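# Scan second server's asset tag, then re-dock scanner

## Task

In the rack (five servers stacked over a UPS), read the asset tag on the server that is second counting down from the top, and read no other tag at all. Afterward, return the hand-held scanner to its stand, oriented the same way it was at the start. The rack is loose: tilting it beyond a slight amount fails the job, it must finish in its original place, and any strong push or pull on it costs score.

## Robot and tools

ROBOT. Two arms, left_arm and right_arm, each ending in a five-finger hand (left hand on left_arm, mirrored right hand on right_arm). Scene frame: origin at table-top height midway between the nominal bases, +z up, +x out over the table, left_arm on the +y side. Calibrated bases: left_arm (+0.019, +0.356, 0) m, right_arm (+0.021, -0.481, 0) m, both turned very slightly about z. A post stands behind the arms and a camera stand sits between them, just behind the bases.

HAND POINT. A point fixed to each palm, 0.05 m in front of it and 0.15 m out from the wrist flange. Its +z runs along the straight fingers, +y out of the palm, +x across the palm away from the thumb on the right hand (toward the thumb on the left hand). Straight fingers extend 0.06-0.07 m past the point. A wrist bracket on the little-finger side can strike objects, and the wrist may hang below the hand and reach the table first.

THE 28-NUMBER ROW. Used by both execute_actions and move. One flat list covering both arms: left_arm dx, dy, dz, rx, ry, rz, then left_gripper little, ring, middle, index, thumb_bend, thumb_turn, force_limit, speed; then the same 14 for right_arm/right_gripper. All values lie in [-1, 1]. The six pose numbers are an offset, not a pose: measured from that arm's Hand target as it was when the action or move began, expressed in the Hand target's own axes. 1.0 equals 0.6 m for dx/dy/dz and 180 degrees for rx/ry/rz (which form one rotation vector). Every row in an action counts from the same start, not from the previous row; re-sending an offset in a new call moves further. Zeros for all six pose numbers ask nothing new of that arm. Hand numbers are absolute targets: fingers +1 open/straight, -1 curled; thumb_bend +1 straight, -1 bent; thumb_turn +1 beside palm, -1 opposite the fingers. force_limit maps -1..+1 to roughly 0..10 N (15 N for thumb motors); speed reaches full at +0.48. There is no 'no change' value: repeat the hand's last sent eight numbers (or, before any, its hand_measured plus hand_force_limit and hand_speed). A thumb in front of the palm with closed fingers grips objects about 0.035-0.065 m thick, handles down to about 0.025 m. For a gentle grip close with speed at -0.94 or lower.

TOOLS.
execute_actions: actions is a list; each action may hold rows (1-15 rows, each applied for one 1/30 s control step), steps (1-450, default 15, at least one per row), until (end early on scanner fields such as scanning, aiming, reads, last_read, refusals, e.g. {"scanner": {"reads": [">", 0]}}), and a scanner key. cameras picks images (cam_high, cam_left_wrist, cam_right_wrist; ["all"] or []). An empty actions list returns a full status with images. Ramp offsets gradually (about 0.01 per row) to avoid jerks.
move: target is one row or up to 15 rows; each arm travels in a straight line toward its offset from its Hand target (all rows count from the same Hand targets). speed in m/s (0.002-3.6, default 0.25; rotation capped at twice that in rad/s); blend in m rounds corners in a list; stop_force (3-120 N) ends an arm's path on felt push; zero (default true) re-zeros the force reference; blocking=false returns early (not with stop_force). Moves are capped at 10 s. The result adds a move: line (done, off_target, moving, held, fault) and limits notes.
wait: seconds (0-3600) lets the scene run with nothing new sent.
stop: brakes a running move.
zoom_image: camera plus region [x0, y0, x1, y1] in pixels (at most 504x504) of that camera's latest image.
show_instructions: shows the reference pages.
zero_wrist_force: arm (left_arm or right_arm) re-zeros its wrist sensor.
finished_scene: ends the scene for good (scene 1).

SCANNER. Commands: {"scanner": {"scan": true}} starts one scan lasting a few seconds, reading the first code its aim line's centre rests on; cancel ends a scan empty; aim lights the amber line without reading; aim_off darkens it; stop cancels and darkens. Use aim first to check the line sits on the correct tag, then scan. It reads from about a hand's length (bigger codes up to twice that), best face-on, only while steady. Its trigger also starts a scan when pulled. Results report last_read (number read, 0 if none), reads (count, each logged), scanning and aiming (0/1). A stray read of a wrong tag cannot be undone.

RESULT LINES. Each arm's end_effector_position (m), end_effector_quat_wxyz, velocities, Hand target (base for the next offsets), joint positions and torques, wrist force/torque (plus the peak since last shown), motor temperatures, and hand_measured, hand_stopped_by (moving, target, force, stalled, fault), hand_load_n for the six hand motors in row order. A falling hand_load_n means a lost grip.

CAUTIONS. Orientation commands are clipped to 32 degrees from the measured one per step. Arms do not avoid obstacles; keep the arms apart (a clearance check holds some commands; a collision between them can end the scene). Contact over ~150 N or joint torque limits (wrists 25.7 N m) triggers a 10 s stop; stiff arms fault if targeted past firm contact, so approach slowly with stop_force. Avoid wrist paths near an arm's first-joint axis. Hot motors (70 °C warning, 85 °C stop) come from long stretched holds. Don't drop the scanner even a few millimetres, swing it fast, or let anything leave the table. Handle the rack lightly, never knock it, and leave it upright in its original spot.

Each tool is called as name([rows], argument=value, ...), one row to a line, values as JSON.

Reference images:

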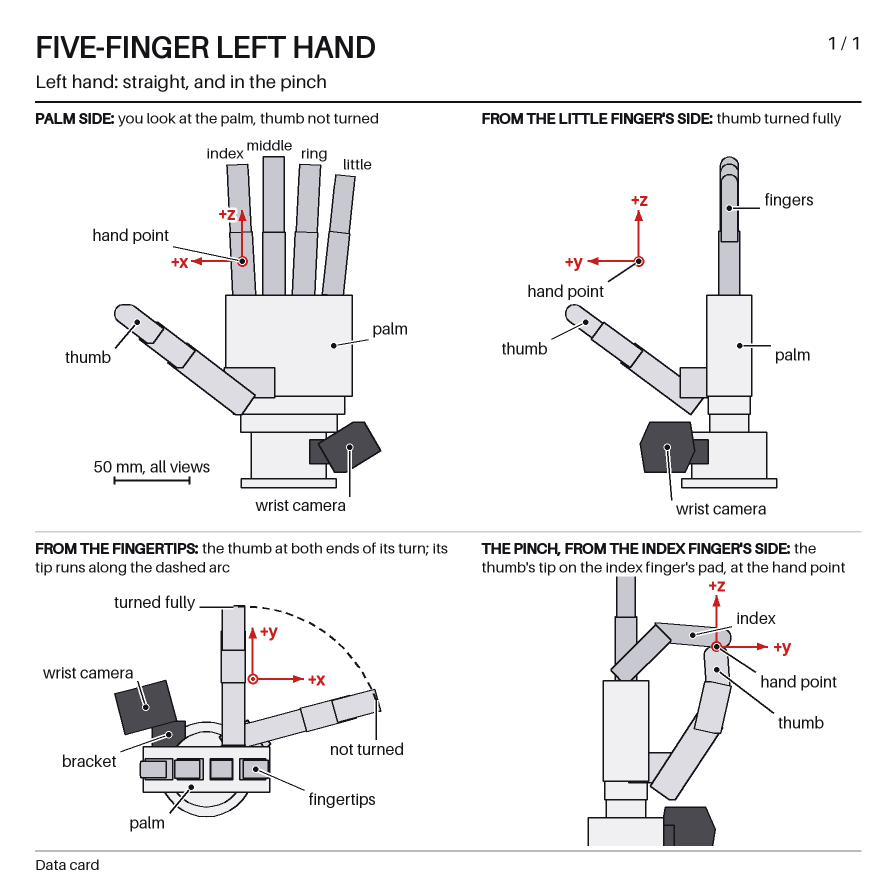

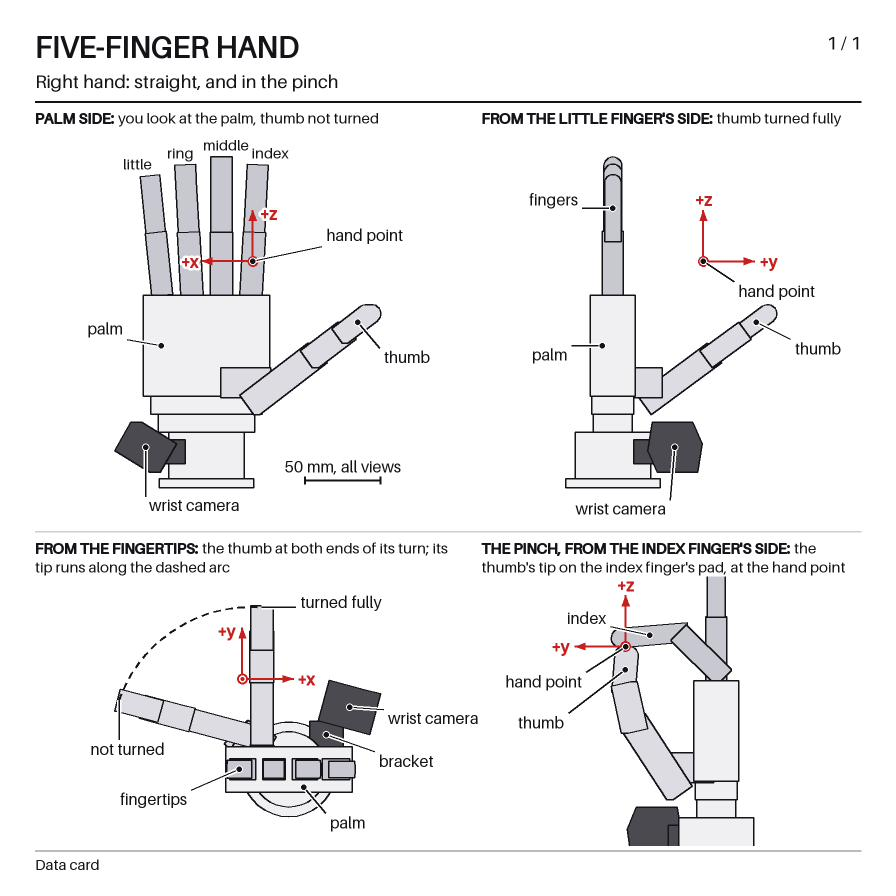

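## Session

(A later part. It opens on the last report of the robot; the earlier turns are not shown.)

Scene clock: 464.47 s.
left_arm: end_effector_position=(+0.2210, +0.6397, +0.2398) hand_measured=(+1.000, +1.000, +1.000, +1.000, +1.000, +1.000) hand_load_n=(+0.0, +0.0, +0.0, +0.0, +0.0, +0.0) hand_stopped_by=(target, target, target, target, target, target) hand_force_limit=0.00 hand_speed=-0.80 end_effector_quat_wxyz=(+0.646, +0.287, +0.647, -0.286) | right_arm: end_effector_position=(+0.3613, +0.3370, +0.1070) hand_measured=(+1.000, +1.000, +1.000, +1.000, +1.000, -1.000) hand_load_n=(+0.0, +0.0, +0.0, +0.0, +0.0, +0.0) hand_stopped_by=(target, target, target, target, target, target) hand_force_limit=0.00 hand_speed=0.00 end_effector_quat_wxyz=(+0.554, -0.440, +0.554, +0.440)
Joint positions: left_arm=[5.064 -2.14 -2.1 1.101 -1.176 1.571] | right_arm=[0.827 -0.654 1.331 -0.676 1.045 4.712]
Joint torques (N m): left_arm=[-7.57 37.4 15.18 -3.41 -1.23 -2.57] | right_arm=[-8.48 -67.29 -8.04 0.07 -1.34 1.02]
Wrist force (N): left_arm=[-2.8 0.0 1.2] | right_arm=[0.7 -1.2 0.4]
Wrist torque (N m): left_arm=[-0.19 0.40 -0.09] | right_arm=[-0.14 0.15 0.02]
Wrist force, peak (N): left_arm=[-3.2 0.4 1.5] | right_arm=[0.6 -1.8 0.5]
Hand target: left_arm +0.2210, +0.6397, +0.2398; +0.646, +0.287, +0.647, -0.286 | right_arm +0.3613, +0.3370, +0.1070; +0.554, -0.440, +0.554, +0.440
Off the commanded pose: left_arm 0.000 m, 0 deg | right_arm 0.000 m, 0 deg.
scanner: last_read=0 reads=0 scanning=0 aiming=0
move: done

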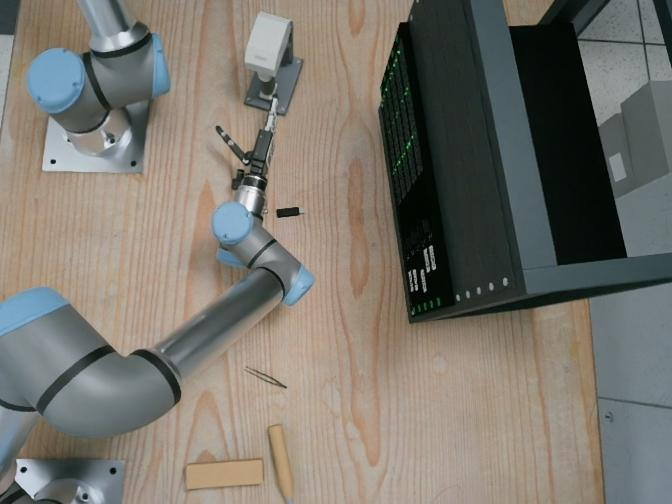

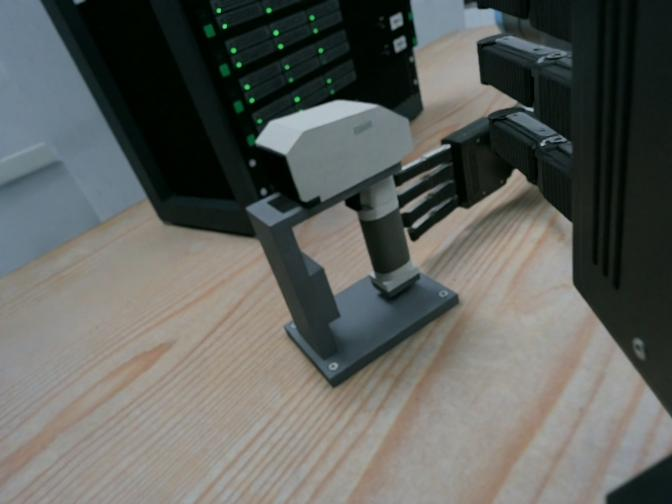

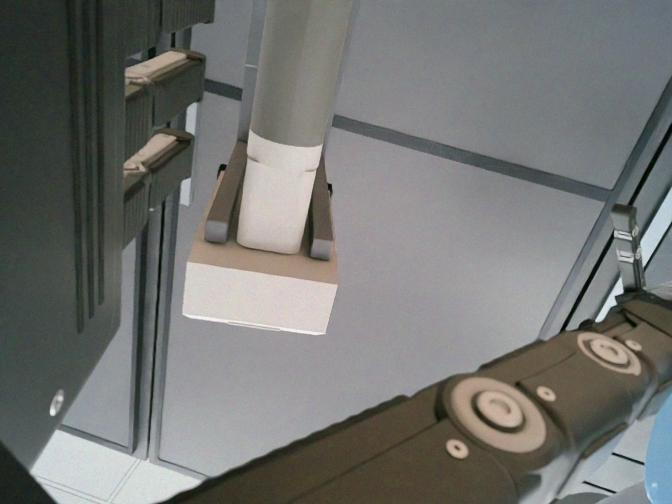

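move(target=[0,0,0,0,0,0,1,1,1,1,1,1,0,-0.8, 0,0,0.165,0,0,0,1,1,1,1,1,-1,0,0], speed=0.03, stop_force=4, cameras=["all"])

zoom_image(camera="cam_left_wrist", region=[240, 80, 540, 380])

zoom_image(camera="cam_high", region=[200, 0, 330, 170])

Scene clock: 494.77 s.
left_arm: end_effector_position=(+0.2210, +0.6397, +0.2398) hand_measured=(+1.000, +1.000, +1.000, +1.000, +1.000, +1.000) hand_load_n=(+0.0, +0.0, +0.0, +0.0, +0.0, +0.0) hand_stopped_by=(target, target, target, target, target, target) hand_force_limit=0.00 hand_speed=-0.80 end_effector_quat_wxyz=(+0.646, +0.287, +0.647, -0.286) | right_arm: end_effector_position=(+0.3836, +0.4334, +0.1070) hand_measured=(+1.000, +1.000, +1.000, +1.000, +1.000, -1.000) hand_load_n=(+0.0, +0.0, +0.0, +0.0, +0.0, +0.0) hand_stopped_by=(target, target, target, target, target, target) hand_force_limit=0.00 hand_speed=0.00 end_effector_quat_wxyz=(+0.554, -0.440, +0.554, +0.440)
Joint positions: left_arm=[5.064 -2.14 -2.1 1.101 -1.176 1.571] | right_arm=[0.895 -0.439 0.88 -0.441 1.113 4.712]
Joint torques (N m): left_arm=[-7.56 38.22 15.23 -3.41 -1.14 -2.52] | right_arm=[-7.93 -75.77 -5.88 -1.78 -1.86 -1.25]
Wrist force (N): left_arm=[-2.8 0.2 1.0] | right_arm=[0.8 -1.1 0.1]
Wrist torque (N m): left_arm=[-0.15 0.39 -0.11] | right_arm=[-0.11 0.14 0.00]
Wrist force, peak (N): left_arm=[-3.3 0.1 1.1] | right_arm=[1.2 -1.3 0.0]
Hand target: left_arm +0.2210, +0.6397, +0.2398; +0.646, +0.287, +0.647, -0.286 | right_arm +0.3836, +0.4334, +0.1070; +0.554, -0.440, +0.554, +0.440
Off the commanded pose: left_arm 0.000 m, 0 deg | right_arm 0.000 m, 0 deg.
scanner: last_read=0 reads=0 scanning=0 aiming=0
move: done

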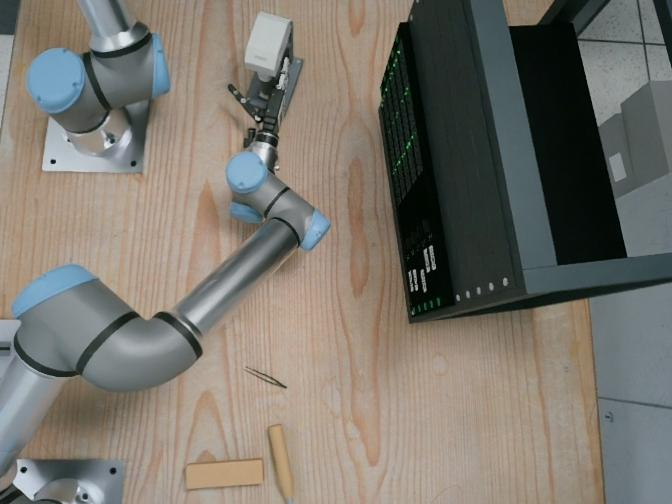

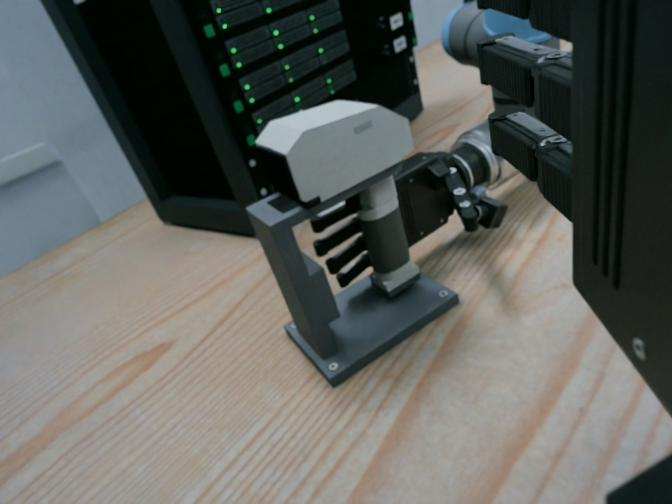

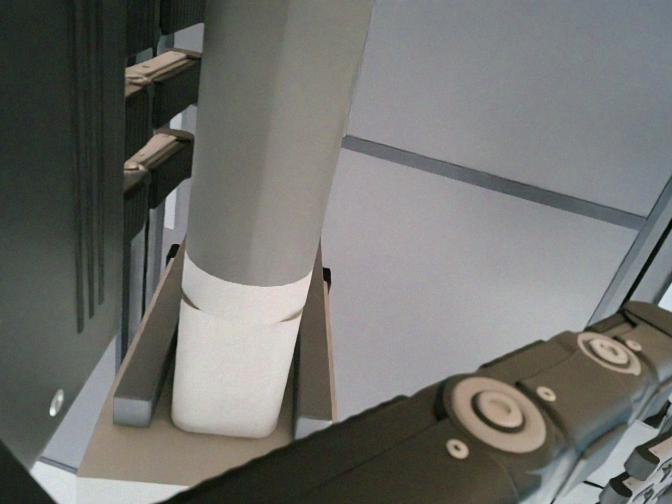

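Scaled by 1.680 from the camera's image (finer frame: 960x720).

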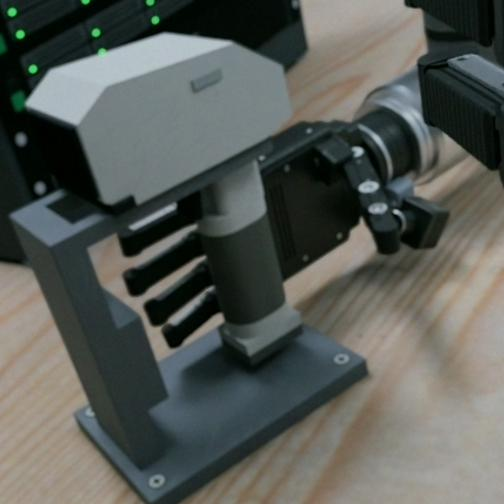

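Scaled by 2.965 from the camera's image (finer frame: 960x720).

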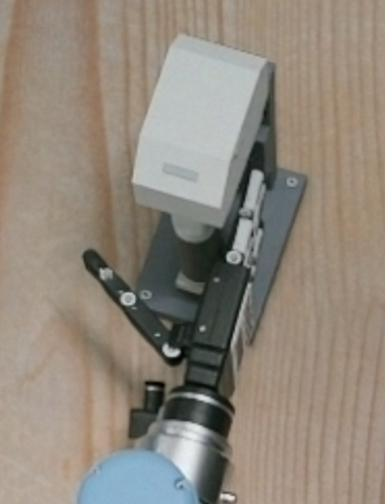

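move(target=[0,0,0,0,0,0,1,1,1,1,1,1,0,-0.8, 0,0,0.0133,0,0,0,1,1,1,1,1,-1,0,0], speed=0.02, stop_force=4)

move(target=[0,0,0,0,0,0,1,1,1,1,1,1,0,-0.8, 0,0.02,0,0,0,0,1,1,1,1,1,-1,0,0], speed=0.005, stop_force=3, cameras=["all"])

Scene clock: 510.57 s.
left_arm: end_effector_position=(+0.2210, +0.6397, +0.2398) hand_measured=(+1.000, +1.000, +1.000, +1.000, +1.000, +1.000) hand_load_n=(+0.0, -0.5, +0.0, +0.0, +0.0, +0.0) hand_stopped_by=(target, target, target, target, target, target) hand_force_limit=0.00 hand_speed=-0.80 end_effector_quat_wxyz=(+0.646, +0.287, +0.647, -0.286) | right_arm: end_effector_position=(+0.3854, +0.4412, +0.1070) hand_measured=(+1.000, +1.000, +1.000, +1.000, +1.000, -1.000) hand_load_n=(+0.0, +0.0, +0.0, +0.0, +0.5, +0.0) hand_stopped_by=(target, target, target, target, target, target) hand_force_limit=0.00 hand_speed=0.00 end_effector_quat_wxyz=(+0.554, -0.440, +0.554, +0.440)
Joint positions: left_arm=[5.064 -2.14 -2.1 1.101 -1.176 1.571] | right_arm=[0.9 -0.416 0.834 -0.417 1.118 4.712]
Joint torques (N m): left_arm=[-8.1 37.57 15.13 -3.4 -1.14 -2.61] | right_arm=[-8.27 -75.9 -6.35 -3.1 -1.51 -0.18]
Wrist force (N): left_arm=[-2.7 0.2 1.2] | right_arm=[0.5 -1.1 0.1]
Wrist torque (N m): left_arm=[-0.16 0.38 -0.10] | right_arm=[-0.10 0.18 0.00]
Wrist force, peak (N): left_arm=[-3.2 0.2 1.2] | right_arm=[0.9 -1.6 0.1]
Hand target: left_arm +0.2210, +0.6397, +0.2398; +0.646, +0.287, +0.647, -0.286 | right_arm +0.3854, +0.4412, +0.1070; +0.554, -0.440, +0.554, +0.440
Off the commanded pose: left_arm 0.000 m, 0 deg | right_arm 0.000 m, 0 deg.
scanner: last_read=0 reads=0 scanning=0 aiming=0
move: done

Scene clock: 513.57 s.
left_arm: end_effector_position=(+0.2210, +0.6397, +0.2398) hand_measured=(+1.000, +1.000, +1.000, +1.000, +1.000, +1.000) hand_load_n=(+0.0, +0.0, +0.5, +0.0, +0.0, +0.0) hand_stopped_by=(target, target, target, target, target, target) hand_force_limit=0.00 hand_speed=-0.80 end_effector_quat_wxyz=(+0.646, +0.287, +0.647, -0.286) | right_arm: end_effector_position=(+0.3737, +0.4439, +0.1070) hand_measured=(+1.000, +1.000, +1.000, +1.000, +1.000, -1.000) hand_load_n=(+0.0, +0.0, +0.0, +0.0, +0.0, +0.0) hand_stopped_by=(target, target, target, target, target, target) hand_force_limit=0.00 hand_speed=0.00 end_effector_quat_wxyz=(+0.554, -0.440, +0.554, +0.440)
Joint positions: left_arm=[5.064 -2.14 -2.1 1.101 -1.176 1.571] | right_arm=[0.914 -0.426 0.853 -0.427 1.132 4.712]
Joint torques (N m): left_arm=[-7.55 37.28 15.42 -3.5 -1.22 -2.6] | right_arm=[-0.63 -67.43 -19.66 -0.99 -1 1.14]
Wrist force (N): left_arm=[-2.8 0.0 1.1] | right_arm=[0.5 -2.2 0.0]
Wrist torque (N m): left_arm=[-0.17 0.39 -0.10] | right_arm=[-0.17 0.15 -0.04]
Wrist force, peak (N): left_arm=[-3.1 0.2 1.2] | right_arm=[0.4 -2.4 0.1]
Hand target: left_arm +0.2210, +0.6397, +0.2398; +0.646, +0.287, +0.647, -0.286 | right_arm +0.3737, +0.4439, +0.1069; +0.554, -0.440, +0.554, +0.440
Off the commanded pose: left_arm 0.000 m, 0 deg | right_arm 0.000 m, 0 deg.
scanner: last_read=0 reads=0 scanning=0 aiming=0
move: done

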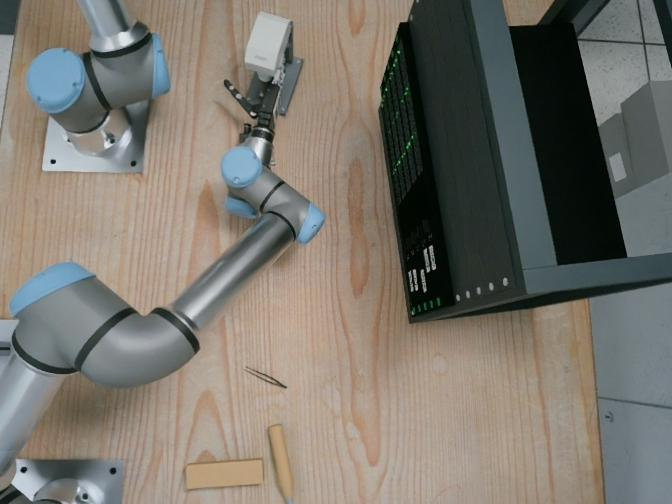

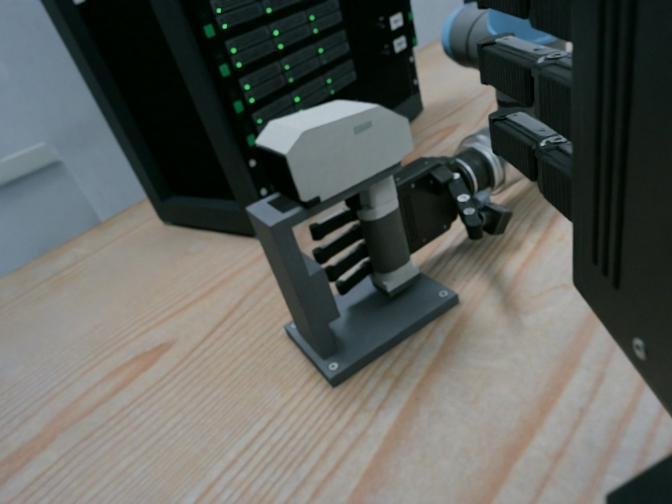

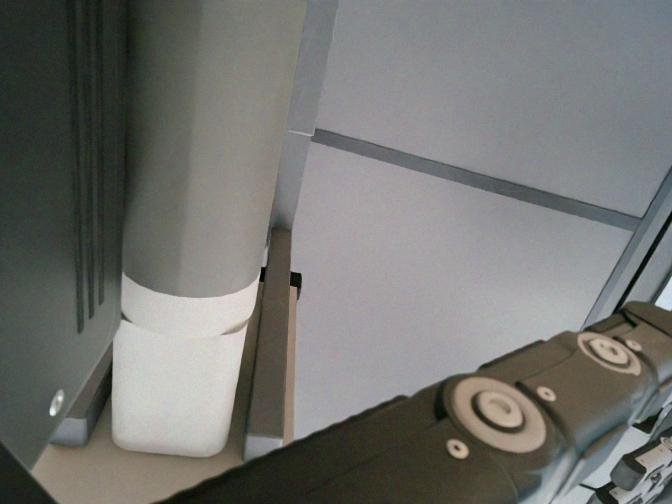

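execute_actions([
  {"rows":[[0,0,0,0,0,0,1,1,1,1,1,1,0,-0.8,0,0,0,0,0,0,-1,-1,-1,1,-1,-1,-0.6,-0.88]],"steps":240},
], cameras=["all"])

zoom_image(camera="cam_left_wrist", region=[290, 120, 510, 320])

Scene clock: 537.03 s.
left_arm: end_effector_position=(+0.2210, +0.6397, +0.2398) hand_measured=(+1.000, +1.000, +1.000, +1.000, +1.000, +1.000) hand_load_n=(+0.0, +0.0, +0.0, +0.0, +0.0, +0.0) hand_stopped_by=(target, target, target, target, target, target) hand_force_limit=0.00 hand_speed=-0.80 end_effector_quat_wxyz=(+0.646, +0.287, +0.647, -0.286) | right_arm: end_effector_position=(+0.3737, +0.4439, +0.1069) hand_measured=(-0.538, -0.772, -0.314, +1.000, +0.306, -1.000) hand_load_n=(+0.0, +3.0, +3.0, +0.0, +3.0, +0.0) hand_stopped_by=(force, force, force, target, force, target) hand_force_limit=-0.60 hand_speed=-0.88 end_effector_quat_wxyz=(+0.554, -0.440, +0.554, +0.440)
Joint positions: left_arm=[5.064 -2.14 -2.1 1.101 -1.176 1.571] | right_arm=[0.914 -0.426 0.853 -0.427 1.132 4.712]
Joint torques (N m): left_arm=[-7.73 36.91 15.07 -3.46 -1.25 -2.63] | right_arm=[9.56 -55.97 -27.27 -0.37 -1.41 1.41]
Wrist force (N): left_arm=[-2.5 0.2 1.2] | right_arm=[0.5 -1.1 1.5]
Wrist torque (N m): left_arm=[-0.16 0.35 -0.09] | right_arm=[-0.15 0.08 0.03]
Wrist force, peak (N): left_arm=[-3.1 0.1 1.4] | right_arm=[0.3 -4.9 0.8]
Hand target: left_arm +0.2210, +0.6397, +0.2398; +0.646, +0.287, +0.647, -0.286 | right_arm +0.3737, +0.4439, +0.1069; +0.554, -0.440, +0.554, +0.440
Off the commanded pose: left_arm 0.000 m, 0 deg | right_arm 0.000 m, 0 deg.
scanner: last_read=0 reads=0 scanning=0 aiming=0

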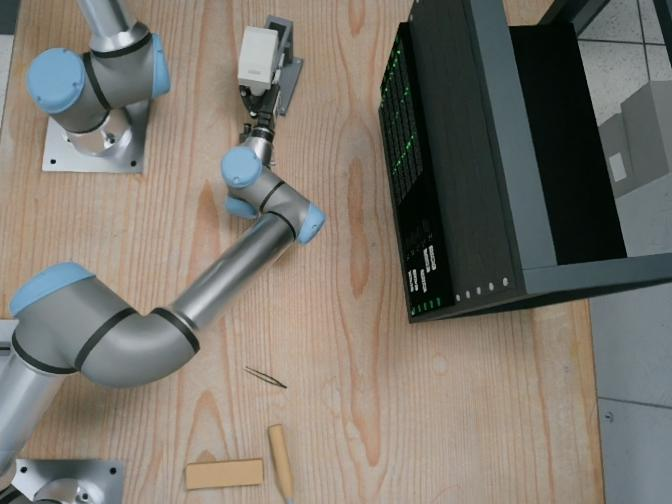

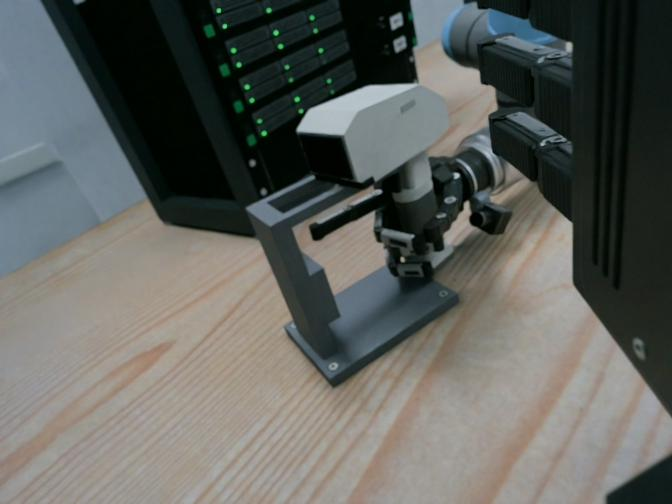

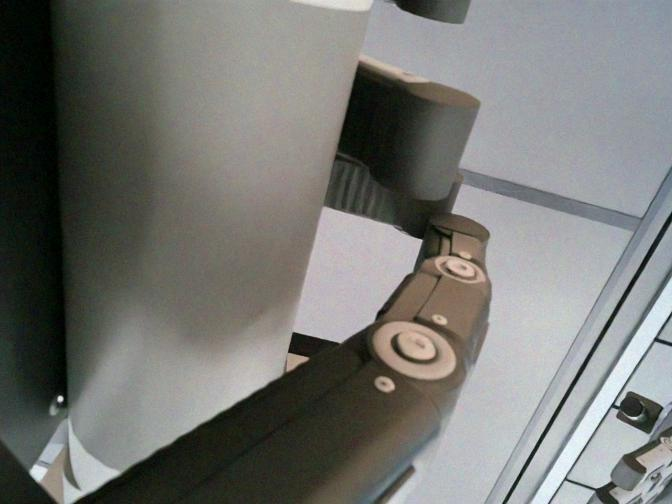

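Scaled by 2.291 from the camera's image (finer frame: 960x720).

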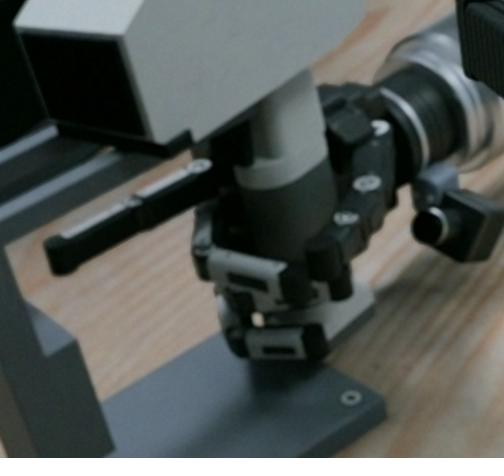

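zoom_image(camera="cam_high", region=[200, 0, 330, 170])

zoom_image(camera="cam_left_wrist", region=[230, 70, 470, 400])

Scaled by 2.965 from the camera's image (finer frame: 960x720).

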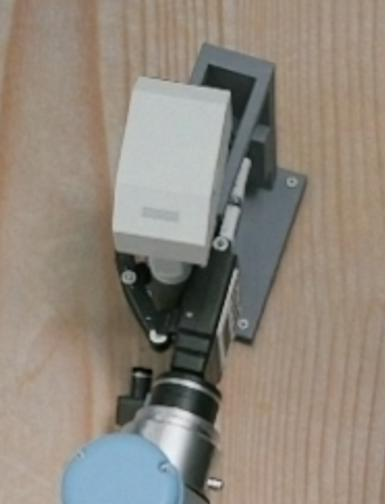

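Scaled by 1.527 from the camera's image (finer frame: 960x720).

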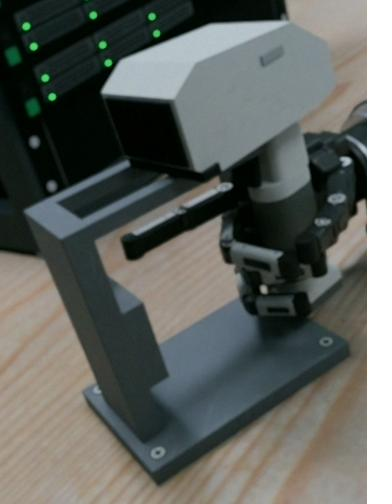

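execute_actions([
  {"rows":[[0,0,0,0,0,0,1,1,1,1,1,1,0,-0.8,0,0,0,0,0,0,-0.97,-0.97,-0.97,1,-0.97,-1,0.2,-0.9]],"steps":90},
], cameras=["cam_left_wrist"])

zoom_image(camera="cam_left_wrist", region=[230, 70, 470, 400])

Scene clock: 557.80 s.
left_arm: end_effector_position=(+0.2210, +0.6397, +0.2398) hand_measured=(+1.000, +1.000, +1.000, +1.000, +1.000, +1.000) hand_load_n=(+0.0, +0.0, +0.0, +0.0, +0.0, +0.0) hand_stopped_by=(target, target, target, target, target, target) hand_force_limit=0.00 hand_speed=-0.80 end_effector_quat_wxyz=(+0.646, +0.287, +0.647, -0.286) | right_arm: end_effector_position=(+0.3737, +0.4439, +0.1069) hand_measured=(-0.890, -0.808, -0.338, +1.000, +0.262, -1.000) hand_load_n=(+6.0, +0.0, +7.5, +0.0, +9.0, +0.0) hand_stopped_by=(force, force, force, target, force, target) hand_force_limit=0.20 hand_speed=-0.90 end_effector_quat_wxyz=(+0.554, -0.440, +0.554, +0.440)
Joint positions: left_arm=[5.064 -2.14 -2.1 1.101 -1.176 1.571] | right_arm=[0.914 -0.426 0.853 -0.427 1.132 4.712]
Joint torques (N m): left_arm=[-7.59 37.23 15.35 -3.51 -1.24 -2.55] | right_arm=[-7.14 -55.73 -14.32 -0.41 -1.29 1.14]
Wrist force (N): left_arm=[-3.0 0.0 1.2] | right_arm=[1.2 -1.4 0.3]
Wrist torque (N m): left_arm=[-0.19 0.43 -0.11] | right_arm=[-0.11 0.14 0.04]
Wrist force, peak (N): left_arm=[-3.2 0.1 1.3] | right_arm=[-1.0 1.0 2.9]
Hand target: left_arm +0.2210, +0.6397, +0.2398; +0.646, +0.287, +0.647, -0.286 | right_arm +0.3737, +0.4439, +0.1069; +0.554, -0.440, +0.554, +0.440
Off the commanded pose: left_arm 0.000 m, 0 deg | right_arm 0.000 m, 0 deg.
scanner: last_read=0 reads=0 scanning=0 aiming=0

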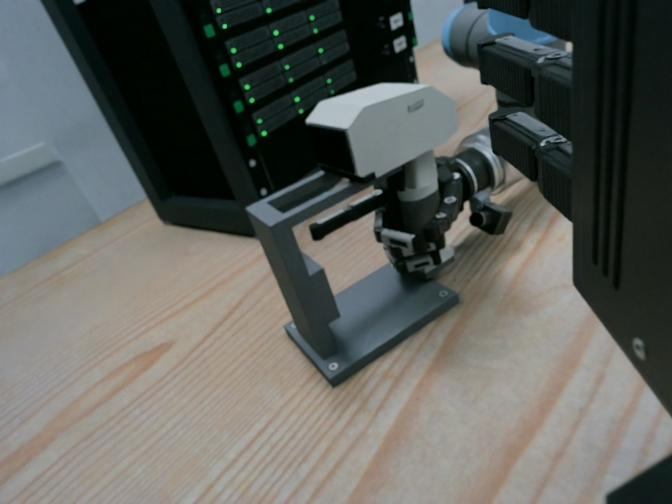

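Scaled by 1.527 from the camera's image (finer frame: 960x720).

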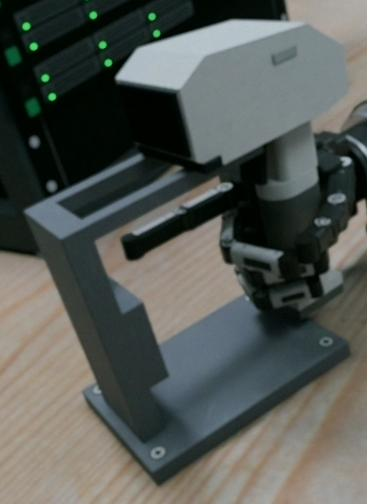

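move([
  [0,0,0,0,0,0,1,1,1,1,1,1,0,-0.8, -0.006,0,-0.005,0,0,0,-0.97,-0.97,-0.97,1,-0.97,-1,0.2,-0.9],
  [0,0,0,0,0,0,1,1,1,1,1,1,0,-0.8, -0.006,0,-0.18,0,0,0,-0.97,-0.97,-0.97,1,-0.97,-1,0.2,-0.9],
], speed=0.05, cameras=["all"])

zoom_image(camera="cam_high", region=[200, 0, 330, 200])

Scene clock: 575.70 s.
left_arm: end_effector_position=(+0.2210, +0.6397, +0.2398) hand_measured=(+1.000, +1.000, +1.000, +1.000, +1.000, +1.000) hand_load_n=(+0.0, +0.0, +0.0, +0.0, +0.0, +0.0) hand_stopped_by=(target, target, target, target, target, target) hand_force_limit=0.00 hand_speed=-0.80 end_effector_quat_wxyz=(+0.646, +0.287, +0.647, -0.286) | right_arm: end_effector_position=(+0.3494, +0.3386, +0.1107) hand_measured=(-0.890, -0.808, -0.338, +1.000, +0.262, -1.000) hand_load_n=(+5.5, +0.0, +7.5, +0.0, +9.0, +0.0) hand_stopped_by=(force, force, force, target, force, target) hand_force_limit=0.20 hand_speed=-0.90 end_effector_quat_wxyz=(+0.554, -0.440, +0.553, +0.440)
Joint positions: left_arm=[5.064 -2.14 -2.1 1.101 -1.176 1.571] | right_arm=[0.843 -0.669 1.349 -0.68 1.061 4.712]
Joint torques (N m): left_arm=[-7.91 37.31 15.19 -3.4 -1.28 -2.5] | right_arm=[10.19 -45.35 -24 -0.92 2.39 0.99]
Wrist force (N): left_arm=[-3.0 0.3 1.1] | right_arm=[3.3 -1.1 0.5]
Wrist torque (N m): left_arm=[-0.15 0.42 -0.12] | right_arm=[-0.13 0.01 0.10]
Wrist force, peak (N): left_arm=[-3.2 0.2 1.1] | right_arm=[3.7 -1.0 0.5]
Hand target: left_arm +0.2210, +0.6397, +0.2398; +0.646, +0.287, +0.647, -0.286 | right_arm +0.3494, +0.3387, +0.1106; +0.554, -0.440, +0.554, +0.440
Off the commanded pose: left_arm 0.000 m, 0 deg | right_arm 0.000 m, 0 deg.
scanner: last_read=0 reads=0 scanning=0 aiming=0
move: done

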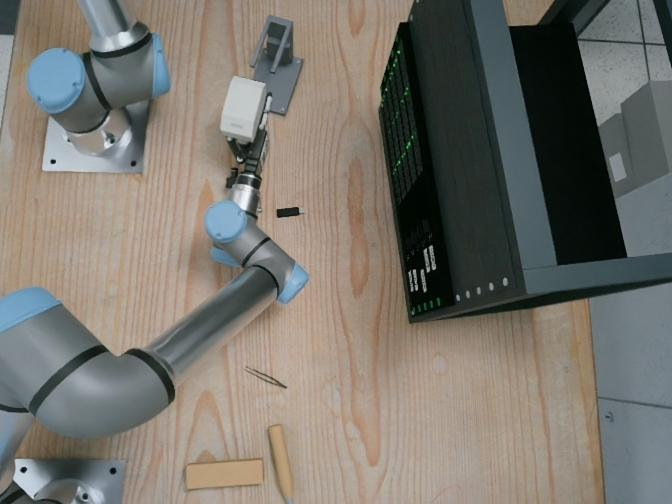

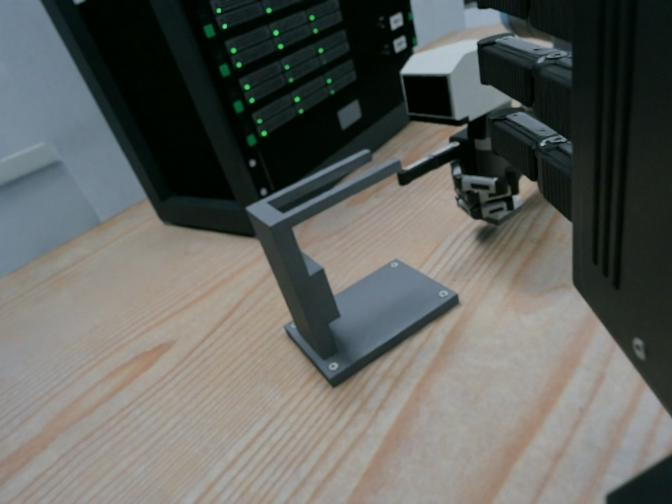

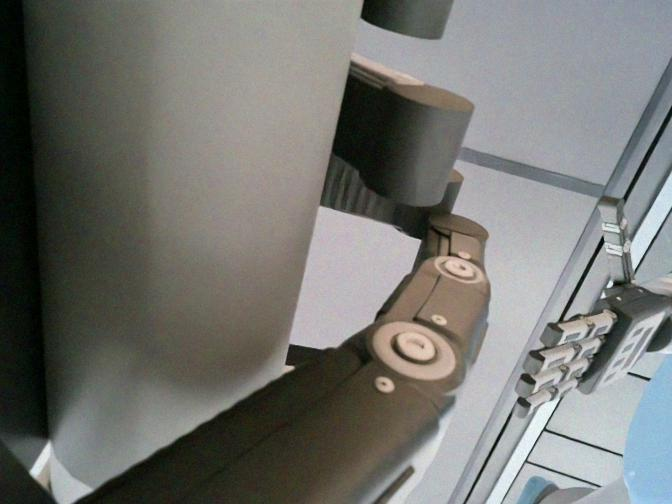

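Scaled by 2.520 from the camera's image (finer frame: 960x720).

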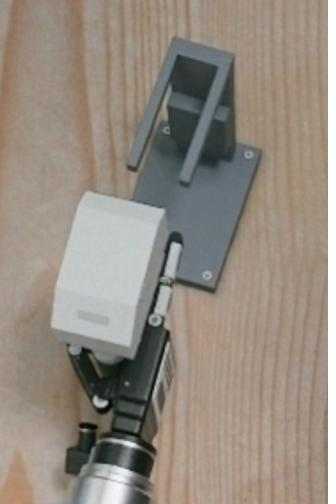

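move([
  [0,0,0,0,0,0,1,1,1,1,1,1,0,-0.8, -0.182,-0.100,-0.351,0.15,0,0,-0.97,-0.97,-0.97,1,-0.97,-1,0.2,-0.9],
  [0,0,0,0,0,0,1,1,1,1,1,1,0,-0.8, -0.098,-0.358,-0.463,0.389,0,0,-0.97,-0.97,-0.97,1,-0.97,-1,0.2,-0.9],
], speed=0.15, blend=[0.05,0], cameras=["cam_high","cam_left_wrist"])

Scene clock: 630.63 s.
left_arm: end_effector_position=(+0.2210, +0.6397, +0.2398) hand_measured=(+1.000, +1.000, +1.000, +1.000, +1.000, +1.000) hand_load_n=(+0.0, +0.0, +0.0, +0.0, +0.0, +0.0) hand_stopped_by=(target, target, target, target, target, target) hand_force_limit=0.00 hand_speed=-0.80 end_effector_quat_wxyz=(+0.646, +0.287, +0.647, -0.286) | right_arm: end_effector_position=(+0.4959, +0.0198, +0.1696) hand_measured=(-0.890, -0.808, -0.338, +1.000, +0.262, -1.000) hand_load_n=(+5.5, +0.0, +7.5, +0.0, +9.0, +0.0) hand_stopped_by=(force, force, force, target, force, target) hand_force_limit=0.20 hand_speed=-0.90 end_effector_quat_wxyz=(+0.706, -0.043, +0.706, +0.043)
Joint positions: left_arm=[5.064 -2.14 -2.1 1.101 -1.176 1.571] | right_arm=[0.776 -1.081 1.95 -0.87 2.216 4.712]
Joint torques (N m): left_arm=[-7.84 37.47 16.05 -3.48 -1.34 -2.62] | right_arm=[1.25 -49.48 -1.56 -0.84 1.73 -0.58]
Wrist force (N): left_arm=[-2.7 0.2 1.0] | right_arm=[2.9 -1.2 0.2]
Wrist torque (N m): left_arm=[-0.15 0.38 -0.10] | right_arm=[-0.11 0.12 0.09]
Wrist force, peak (N): left_arm=[-3.2 0.2 1.4] | right_arm=[4.3 -1.0 1.1]
Hand target: left_arm +0.2210, +0.6397, +0.2398; +0.646, +0.287, +0.647, -0.286 | right_arm +0.4959, +0.0196, +0.1696; +0.706, -0.043, +0.706, +0.043
Off the commanded pose: left_arm 0.000 m, 0 deg | right_arm 0.000 m, 0 deg.
scanner: last_read=0 reads=0 scanning=0 aiming=0
move: done

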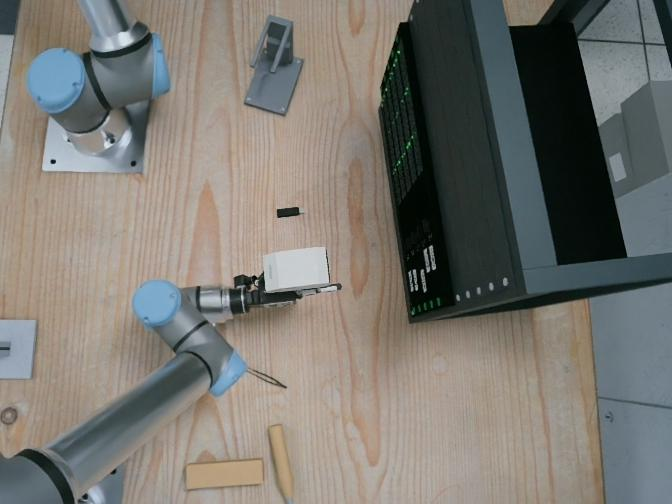

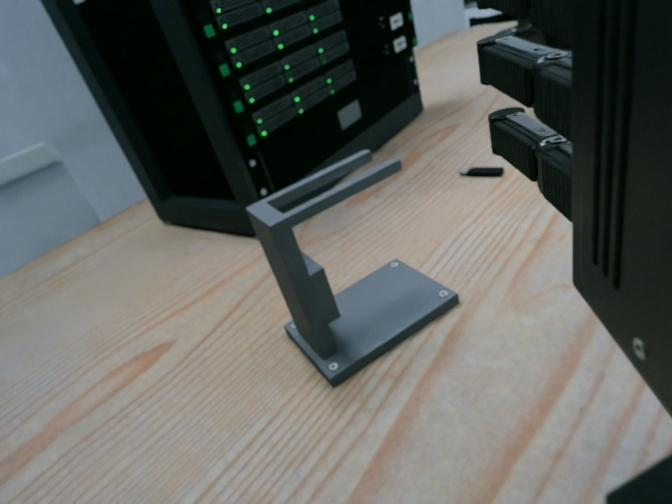

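execute_actions([
  {"scanner":{"aim":true},"steps":10},
], cameras=["cam_high","cam_left_wrist"])

zoom_image(camera="cam_high", region=[250, 180, 480, 340])

zoom_image(camera="cam_high", region=[370, 190, 470, 330])

Scene clock: 640.63 s.
left_arm: end_effector_position=(+0.2210, +0.6397, +0.2398) hand_measured=(+1.000, +1.000, +1.000, +1.000, +1.000, +1.000) hand_load_n=(+0.0, +0.0, +0.0, +0.0, +0.0, +0.0) hand_stopped_by=(target, target, target, target, target, target) hand_force_limit=0.00 hand_speed=-0.80 end_effector_quat_wxyz=(+0.646, +0.287, +0.647, -0.286) | right_arm: end_effector_position=(+0.4959, +0.0196, +0.1696) hand_measured=(-0.890, -0.808, -0.338, +1.000, +0.262, -1.000) hand_load_n=(+5.5, +0.0, +7.5, +0.0, +9.0, +0.0) hand_stopped_by=(force, force, force, target, force, target) hand_force_limit=0.20 hand_speed=-0.90 end_effector_quat_wxyz=(+0.706, -0.043, +0.706, +0.043)
Joint positions: left_arm=[5.064 -2.14 -2.1 1.101 -1.176 1.571] | right_arm=[0.776 -1.081 1.95 -0.87 2.216 4.712]
Joint torques (N m): left_arm=[-7.79 37.44 15.35 -3.46 -1.23 -2.56] | right_arm=[-8.18 -51.46 -1.92 -2.83 2.09 1.24]
Wrist force (N): left_arm=[-2.8 0.2 1.0] | right_arm=[3.0 -1.1 -0.2]
Wrist torque (N m): left_arm=[-0.16 0.39 -0.11] | right_arm=[-0.06 0.12 0.10]
Wrist force, peak (N): left_arm=[-3.1 0.3 1.2] | right_arm=[3.4 -1.6 -0.1]
Hand target: left_arm +0.2210, +0.6397, +0.2398; +0.646, +0.287, +0.647, -0.286 | right_arm +0.4959, +0.0196, +0.1696; +0.706, -0.043, +0.706, +0.043
Off the commanded pose: left_arm 0.000 m, 0 deg | right_arm 0.000 m, 0 deg.
scanner: last_read=0 reads=0 scanning=0 aiming=1

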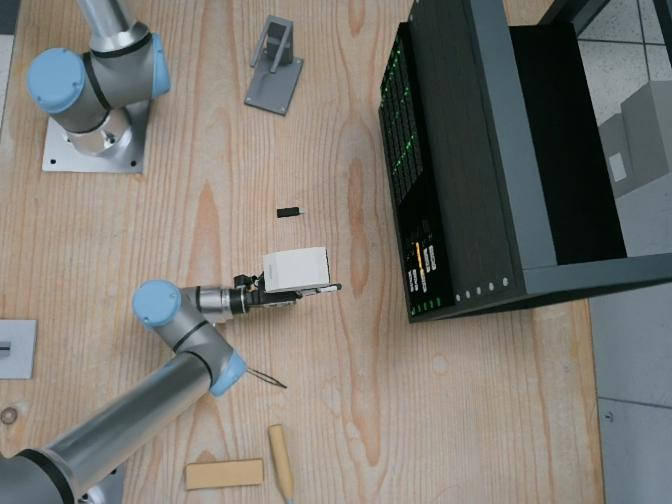

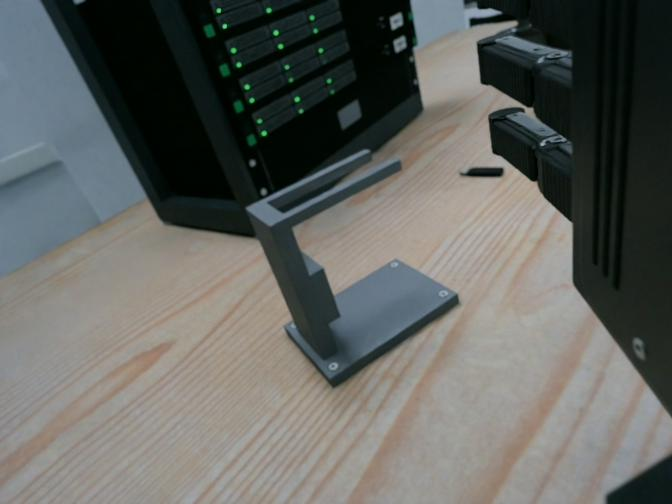

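Scaled by 2.191 from the camera's image (finer frame: 960x720).

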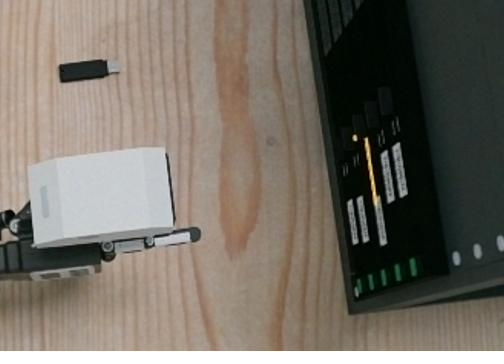

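Scaled by 3.600 from the camera's image (finer frame: 960x720).

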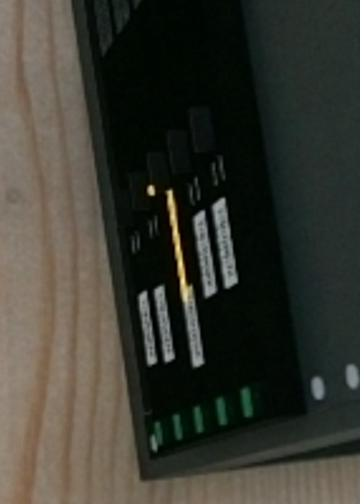

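move(target=[0,0,0,0,0,0,1,1,1,1,1,1,0,-0.8, -0.0742,-0.0116,0,0,0,0,-0.97,-0.97,-0.97,1,-0.97,-1,0.2,-0.9], speed=0.06, cameras=["cam_high"])

zoom_image(camera="cam_high", region=[370, 190, 470, 330])

zoom_image(camera="cam_high", region=[400, 220, 450, 300])

Scene clock: 661.03 s.
left_arm: end_effector_position=(+0.2210, +0.6397, +0.2398) hand_measured=(+1.000, +1.000, +1.000, +1.000, +1.000, +1.000) hand_load_n=(+0.0, +0.0, +0.0, +0.0, +0.0, +0.0) hand_stopped_by=(target, target, target, target, target, target) hand_force_limit=0.00 hand_speed=-0.80 end_effector_quat_wxyz=(+0.646, +0.287, +0.647, -0.286) | right_arm: end_effector_position=(+0.4969, +0.0127, +0.2143) hand_measured=(-0.890, -0.808, -0.338, +1.000, +0.262, -1.000) hand_load_n=(+5.5, +0.0, +7.5, +0.0, +9.0, +0.0) hand_stopped_by=(force, force, force, target, force, target) hand_force_limit=0.20 hand_speed=-0.90 end_effector_quat_wxyz=(+0.706, -0.043, +0.706, +0.043)
Joint positions: left_arm=[5.064 -2.14 -2.1 1.101 -1.176 1.571] | right_arm=[0.764 -1.173 1.939 -0.766 2.204 4.712]
Joint torques (N m): left_arm=[-7.71 37.74 15.29 -3.39 -1.27 -2.55] | right_arm=[8.57 -24.23 -11.06 -3.31 1.1 0.16]
Wrist force (N): left_arm=[-2.8 0.3 1.0] | right_arm=[3.1 -1.3 -0.1]
Wrist torque (N m): left_arm=[-0.14 0.39 -0.11] | right_arm=[-0.12 0.09 0.10]
Wrist force, peak (N): left_arm=[-3.2 -0.1 1.3] | right_arm=[4.1 -1.4 -0.1]
Hand target: left_arm +0.2210, +0.6397, +0.2398; +0.646, +0.287, +0.647, -0.286 | right_arm +0.4968, +0.0127, +0.2141; +0.706, -0.043, +0.706, +0.043
Off the commanded pose: left_arm 0.000 m, 0 deg | right_arm 0.000 m, 0 deg.
scanner: last_read=0 reads=0 scanning=0 aiming=1
move: done

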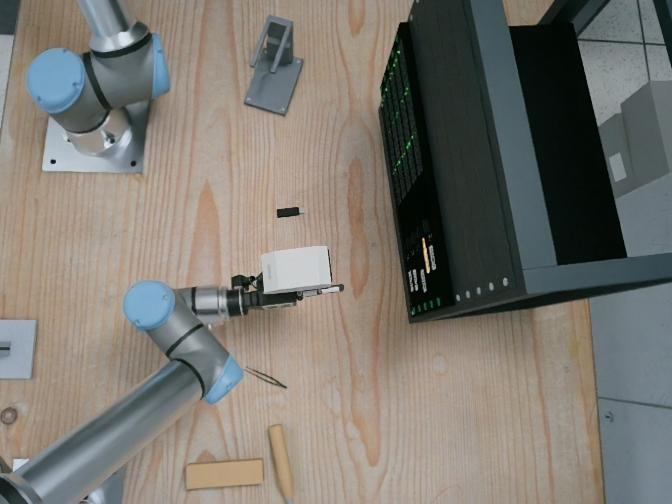

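Scaled by 3.600 from the camera's image (finer frame: 960x720).

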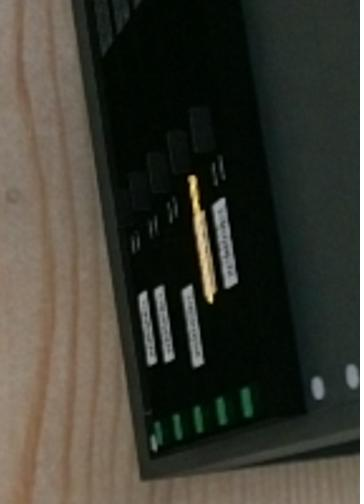

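Scaled by 6.300 from the camera's image (finer frame: 960x720).

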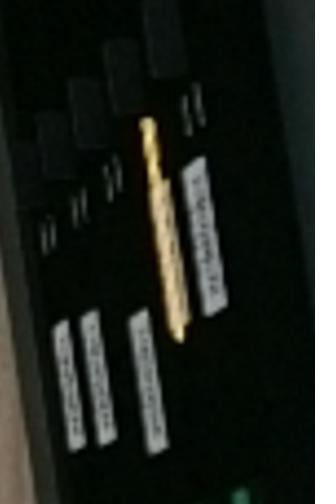

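move(target=[0,0,0,0,0,0,1,1,1,1,1,1,0,-0.8, -0.005,-0.0117,0,0,0,0,-0.97,-0.97,-0.97,1,-0.97,-1,0.2,-0.9], speed=0.04, cameras=["cam_high"])

zoom_image(camera="cam_high", region=[405, 235, 445, 285])

Scene clock: 677.63 s.
left_arm: end_effector_position=(+0.2210, +0.6397, +0.2398) hand_measured=(+1.000, +1.000, +1.000, +1.000, +1.000, +1.000) hand_load_n=(+0.0, +0.0, +0.0, +0.0, +0.0, +0.0) hand_stopped_by=(target, target, target, target, target, target) hand_force_limit=0.00 hand_speed=-0.80 end_effector_quat_wxyz=(+0.646, +0.287, +0.647, -0.286) | right_arm: end_effector_position=(+0.4976, +0.0057, +0.2171) hand_measured=(-0.890, -0.808, -0.338, +1.000, +0.262, -1.000) hand_load_n=(+5.5, +0.0, +7.5, +0.0, +9.0, +0.5) hand_stopped_by=(force, force, force, target, force, target) hand_force_limit=0.20 hand_speed=-0.90 end_effector_quat_wxyz=(+0.706, -0.043, +0.706, +0.043)
Joint positions: left_arm=[5.064 -2.14 -2.1 1.101 -1.176 1.571] | right_arm=[0.751 -1.189 1.954 -0.765 2.191 4.712]
Joint torques (N m): left_arm=[-7.49 37 15.47 -3.55 -1.19 -2.58] | right_arm=[10.04 -22.97 -30.14 -1.92 2.47 1.14]
Wrist force (N): left_arm=[-2.9 -0.1 0.9] | right_arm=[3.0 -1.2 0.3]
Wrist torque (N m): left_arm=[-0.19 0.41 -0.11] | right_arm=[-0.12 0.08 0.11]
Wrist force, peak (N): left_arm=[-3.2 0.2 1.2] | right_arm=[3.5 -1.6 -0.3]
Hand target: left_arm +0.2210, +0.6397, +0.2398; +0.646, +0.287, +0.647, -0.286 | right_arm +0.4976, +0.0058, +0.2171; +0.706, -0.043, +0.706, +0.043
Off the commanded pose: left_arm 0.000 m, 0 deg | right_arm 0.000 m, 0 deg.
scanner: last_read=0 reads=0 scanning=0 aiming=1
move: done

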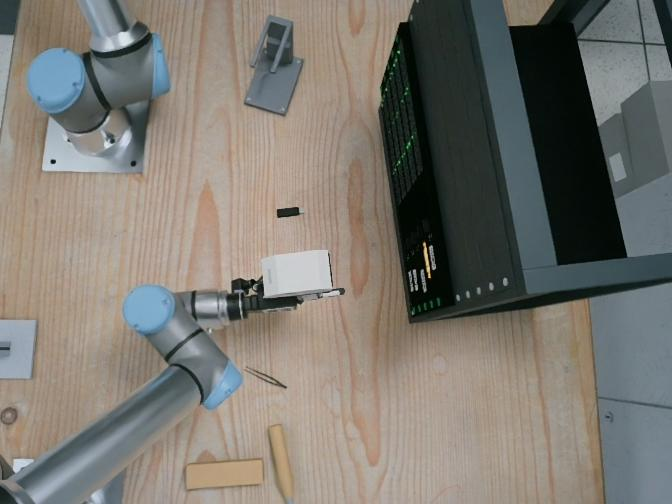

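Scaled by 10.080 from the camera's image (finer frame: 960x720).

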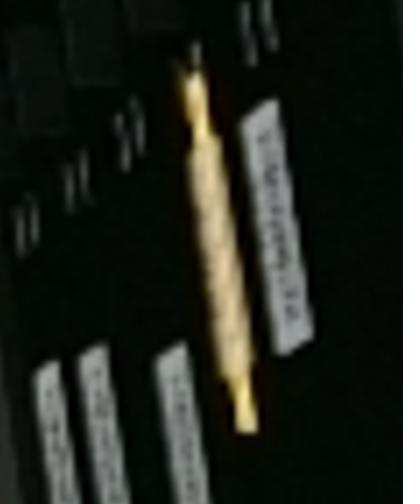

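execute_actions([
  {"scanner":{"scan":true},"steps":150,"until":{"scanner":{"reads":[">",0]}}},
], cameras=["cam_high"])

Scene clock: 683.43 s.
left_arm: end_effector_position=(+0.2210, +0.6397, +0.2398) hand_measured=(+1.000, +1.000, +1.000, +1.000, +1.000, +1.000) hand_load_n=(+0.5, +0.0, +0.0, +0.0, +0.0, +0.0) hand_stopped_by=(target, target, target, target, target, target) hand_force_limit=0.00 hand_speed=-0.80 end_effector_quat_wxyz=(+0.646, +0.287, +0.647, -0.286) | right_arm: end_effector_position=(+0.4976, +0.0058, +0.2171) hand_measured=(-0.890, -0.808, -0.338, +1.000, +0.262, -1.000) hand_load_n=(+5.5, +0.0, +7.5, +0.0, +9.0, +0.0) hand_stopped_by=(force, force, force, target, force, target) hand_force_limit=0.20 hand_speed=-0.90 end_effector_quat_wxyz=(+0.706, -0.043, +0.706, +0.043)
Joint positions: left_arm=[5.064 -2.14 -2.1 1.101 -1.176 1.571] | right_arm=[0.751 -1.189 1.953 -0.765 2.191 4.712]
Joint torques (N m): left_arm=[-7.76 37.84 15.31 -3.38 -1.2 -2.5] | right_arm=[10.59 -23.51 -29.3 -3.23 1.87 -1.63]
Wrist force (N): left_arm=[-2.7 0.0 1.0] | right_arm=[3.0 -1.2 -0.3]
Wrist torque (N m): left_arm=[-0.18 0.38 -0.09] | right_arm=[-0.08 0.10 0.10]
Wrist force, peak (N): left_arm=[-3.0 0.2 1.3] | right_arm=[3.6 -1.4 0.0]
Hand target: left_arm +0.2210, +0.6397, +0.2398; +0.646, +0.287, +0.647, -0.286 | right_arm +0.4976, +0.0058, +0.2171; +0.706, -0.043, +0.706, +0.043
Off the commanded pose: left_arm 0.000 m, 0 deg | right_arm 0.000 m, 0 deg.
scanner: last_read=454279 reads=1 scanning=0 aiming=0

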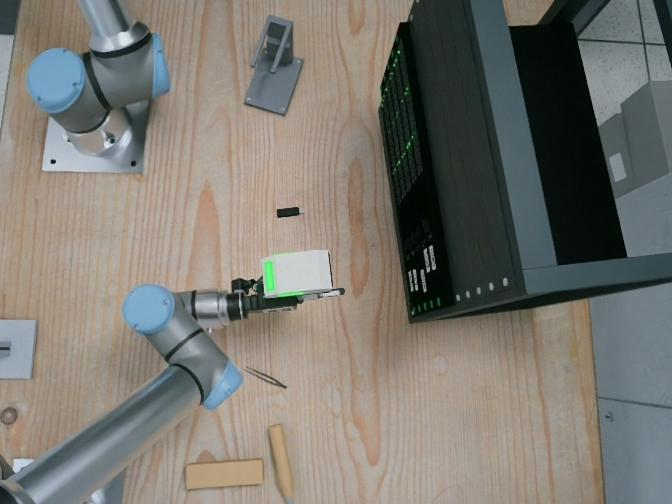

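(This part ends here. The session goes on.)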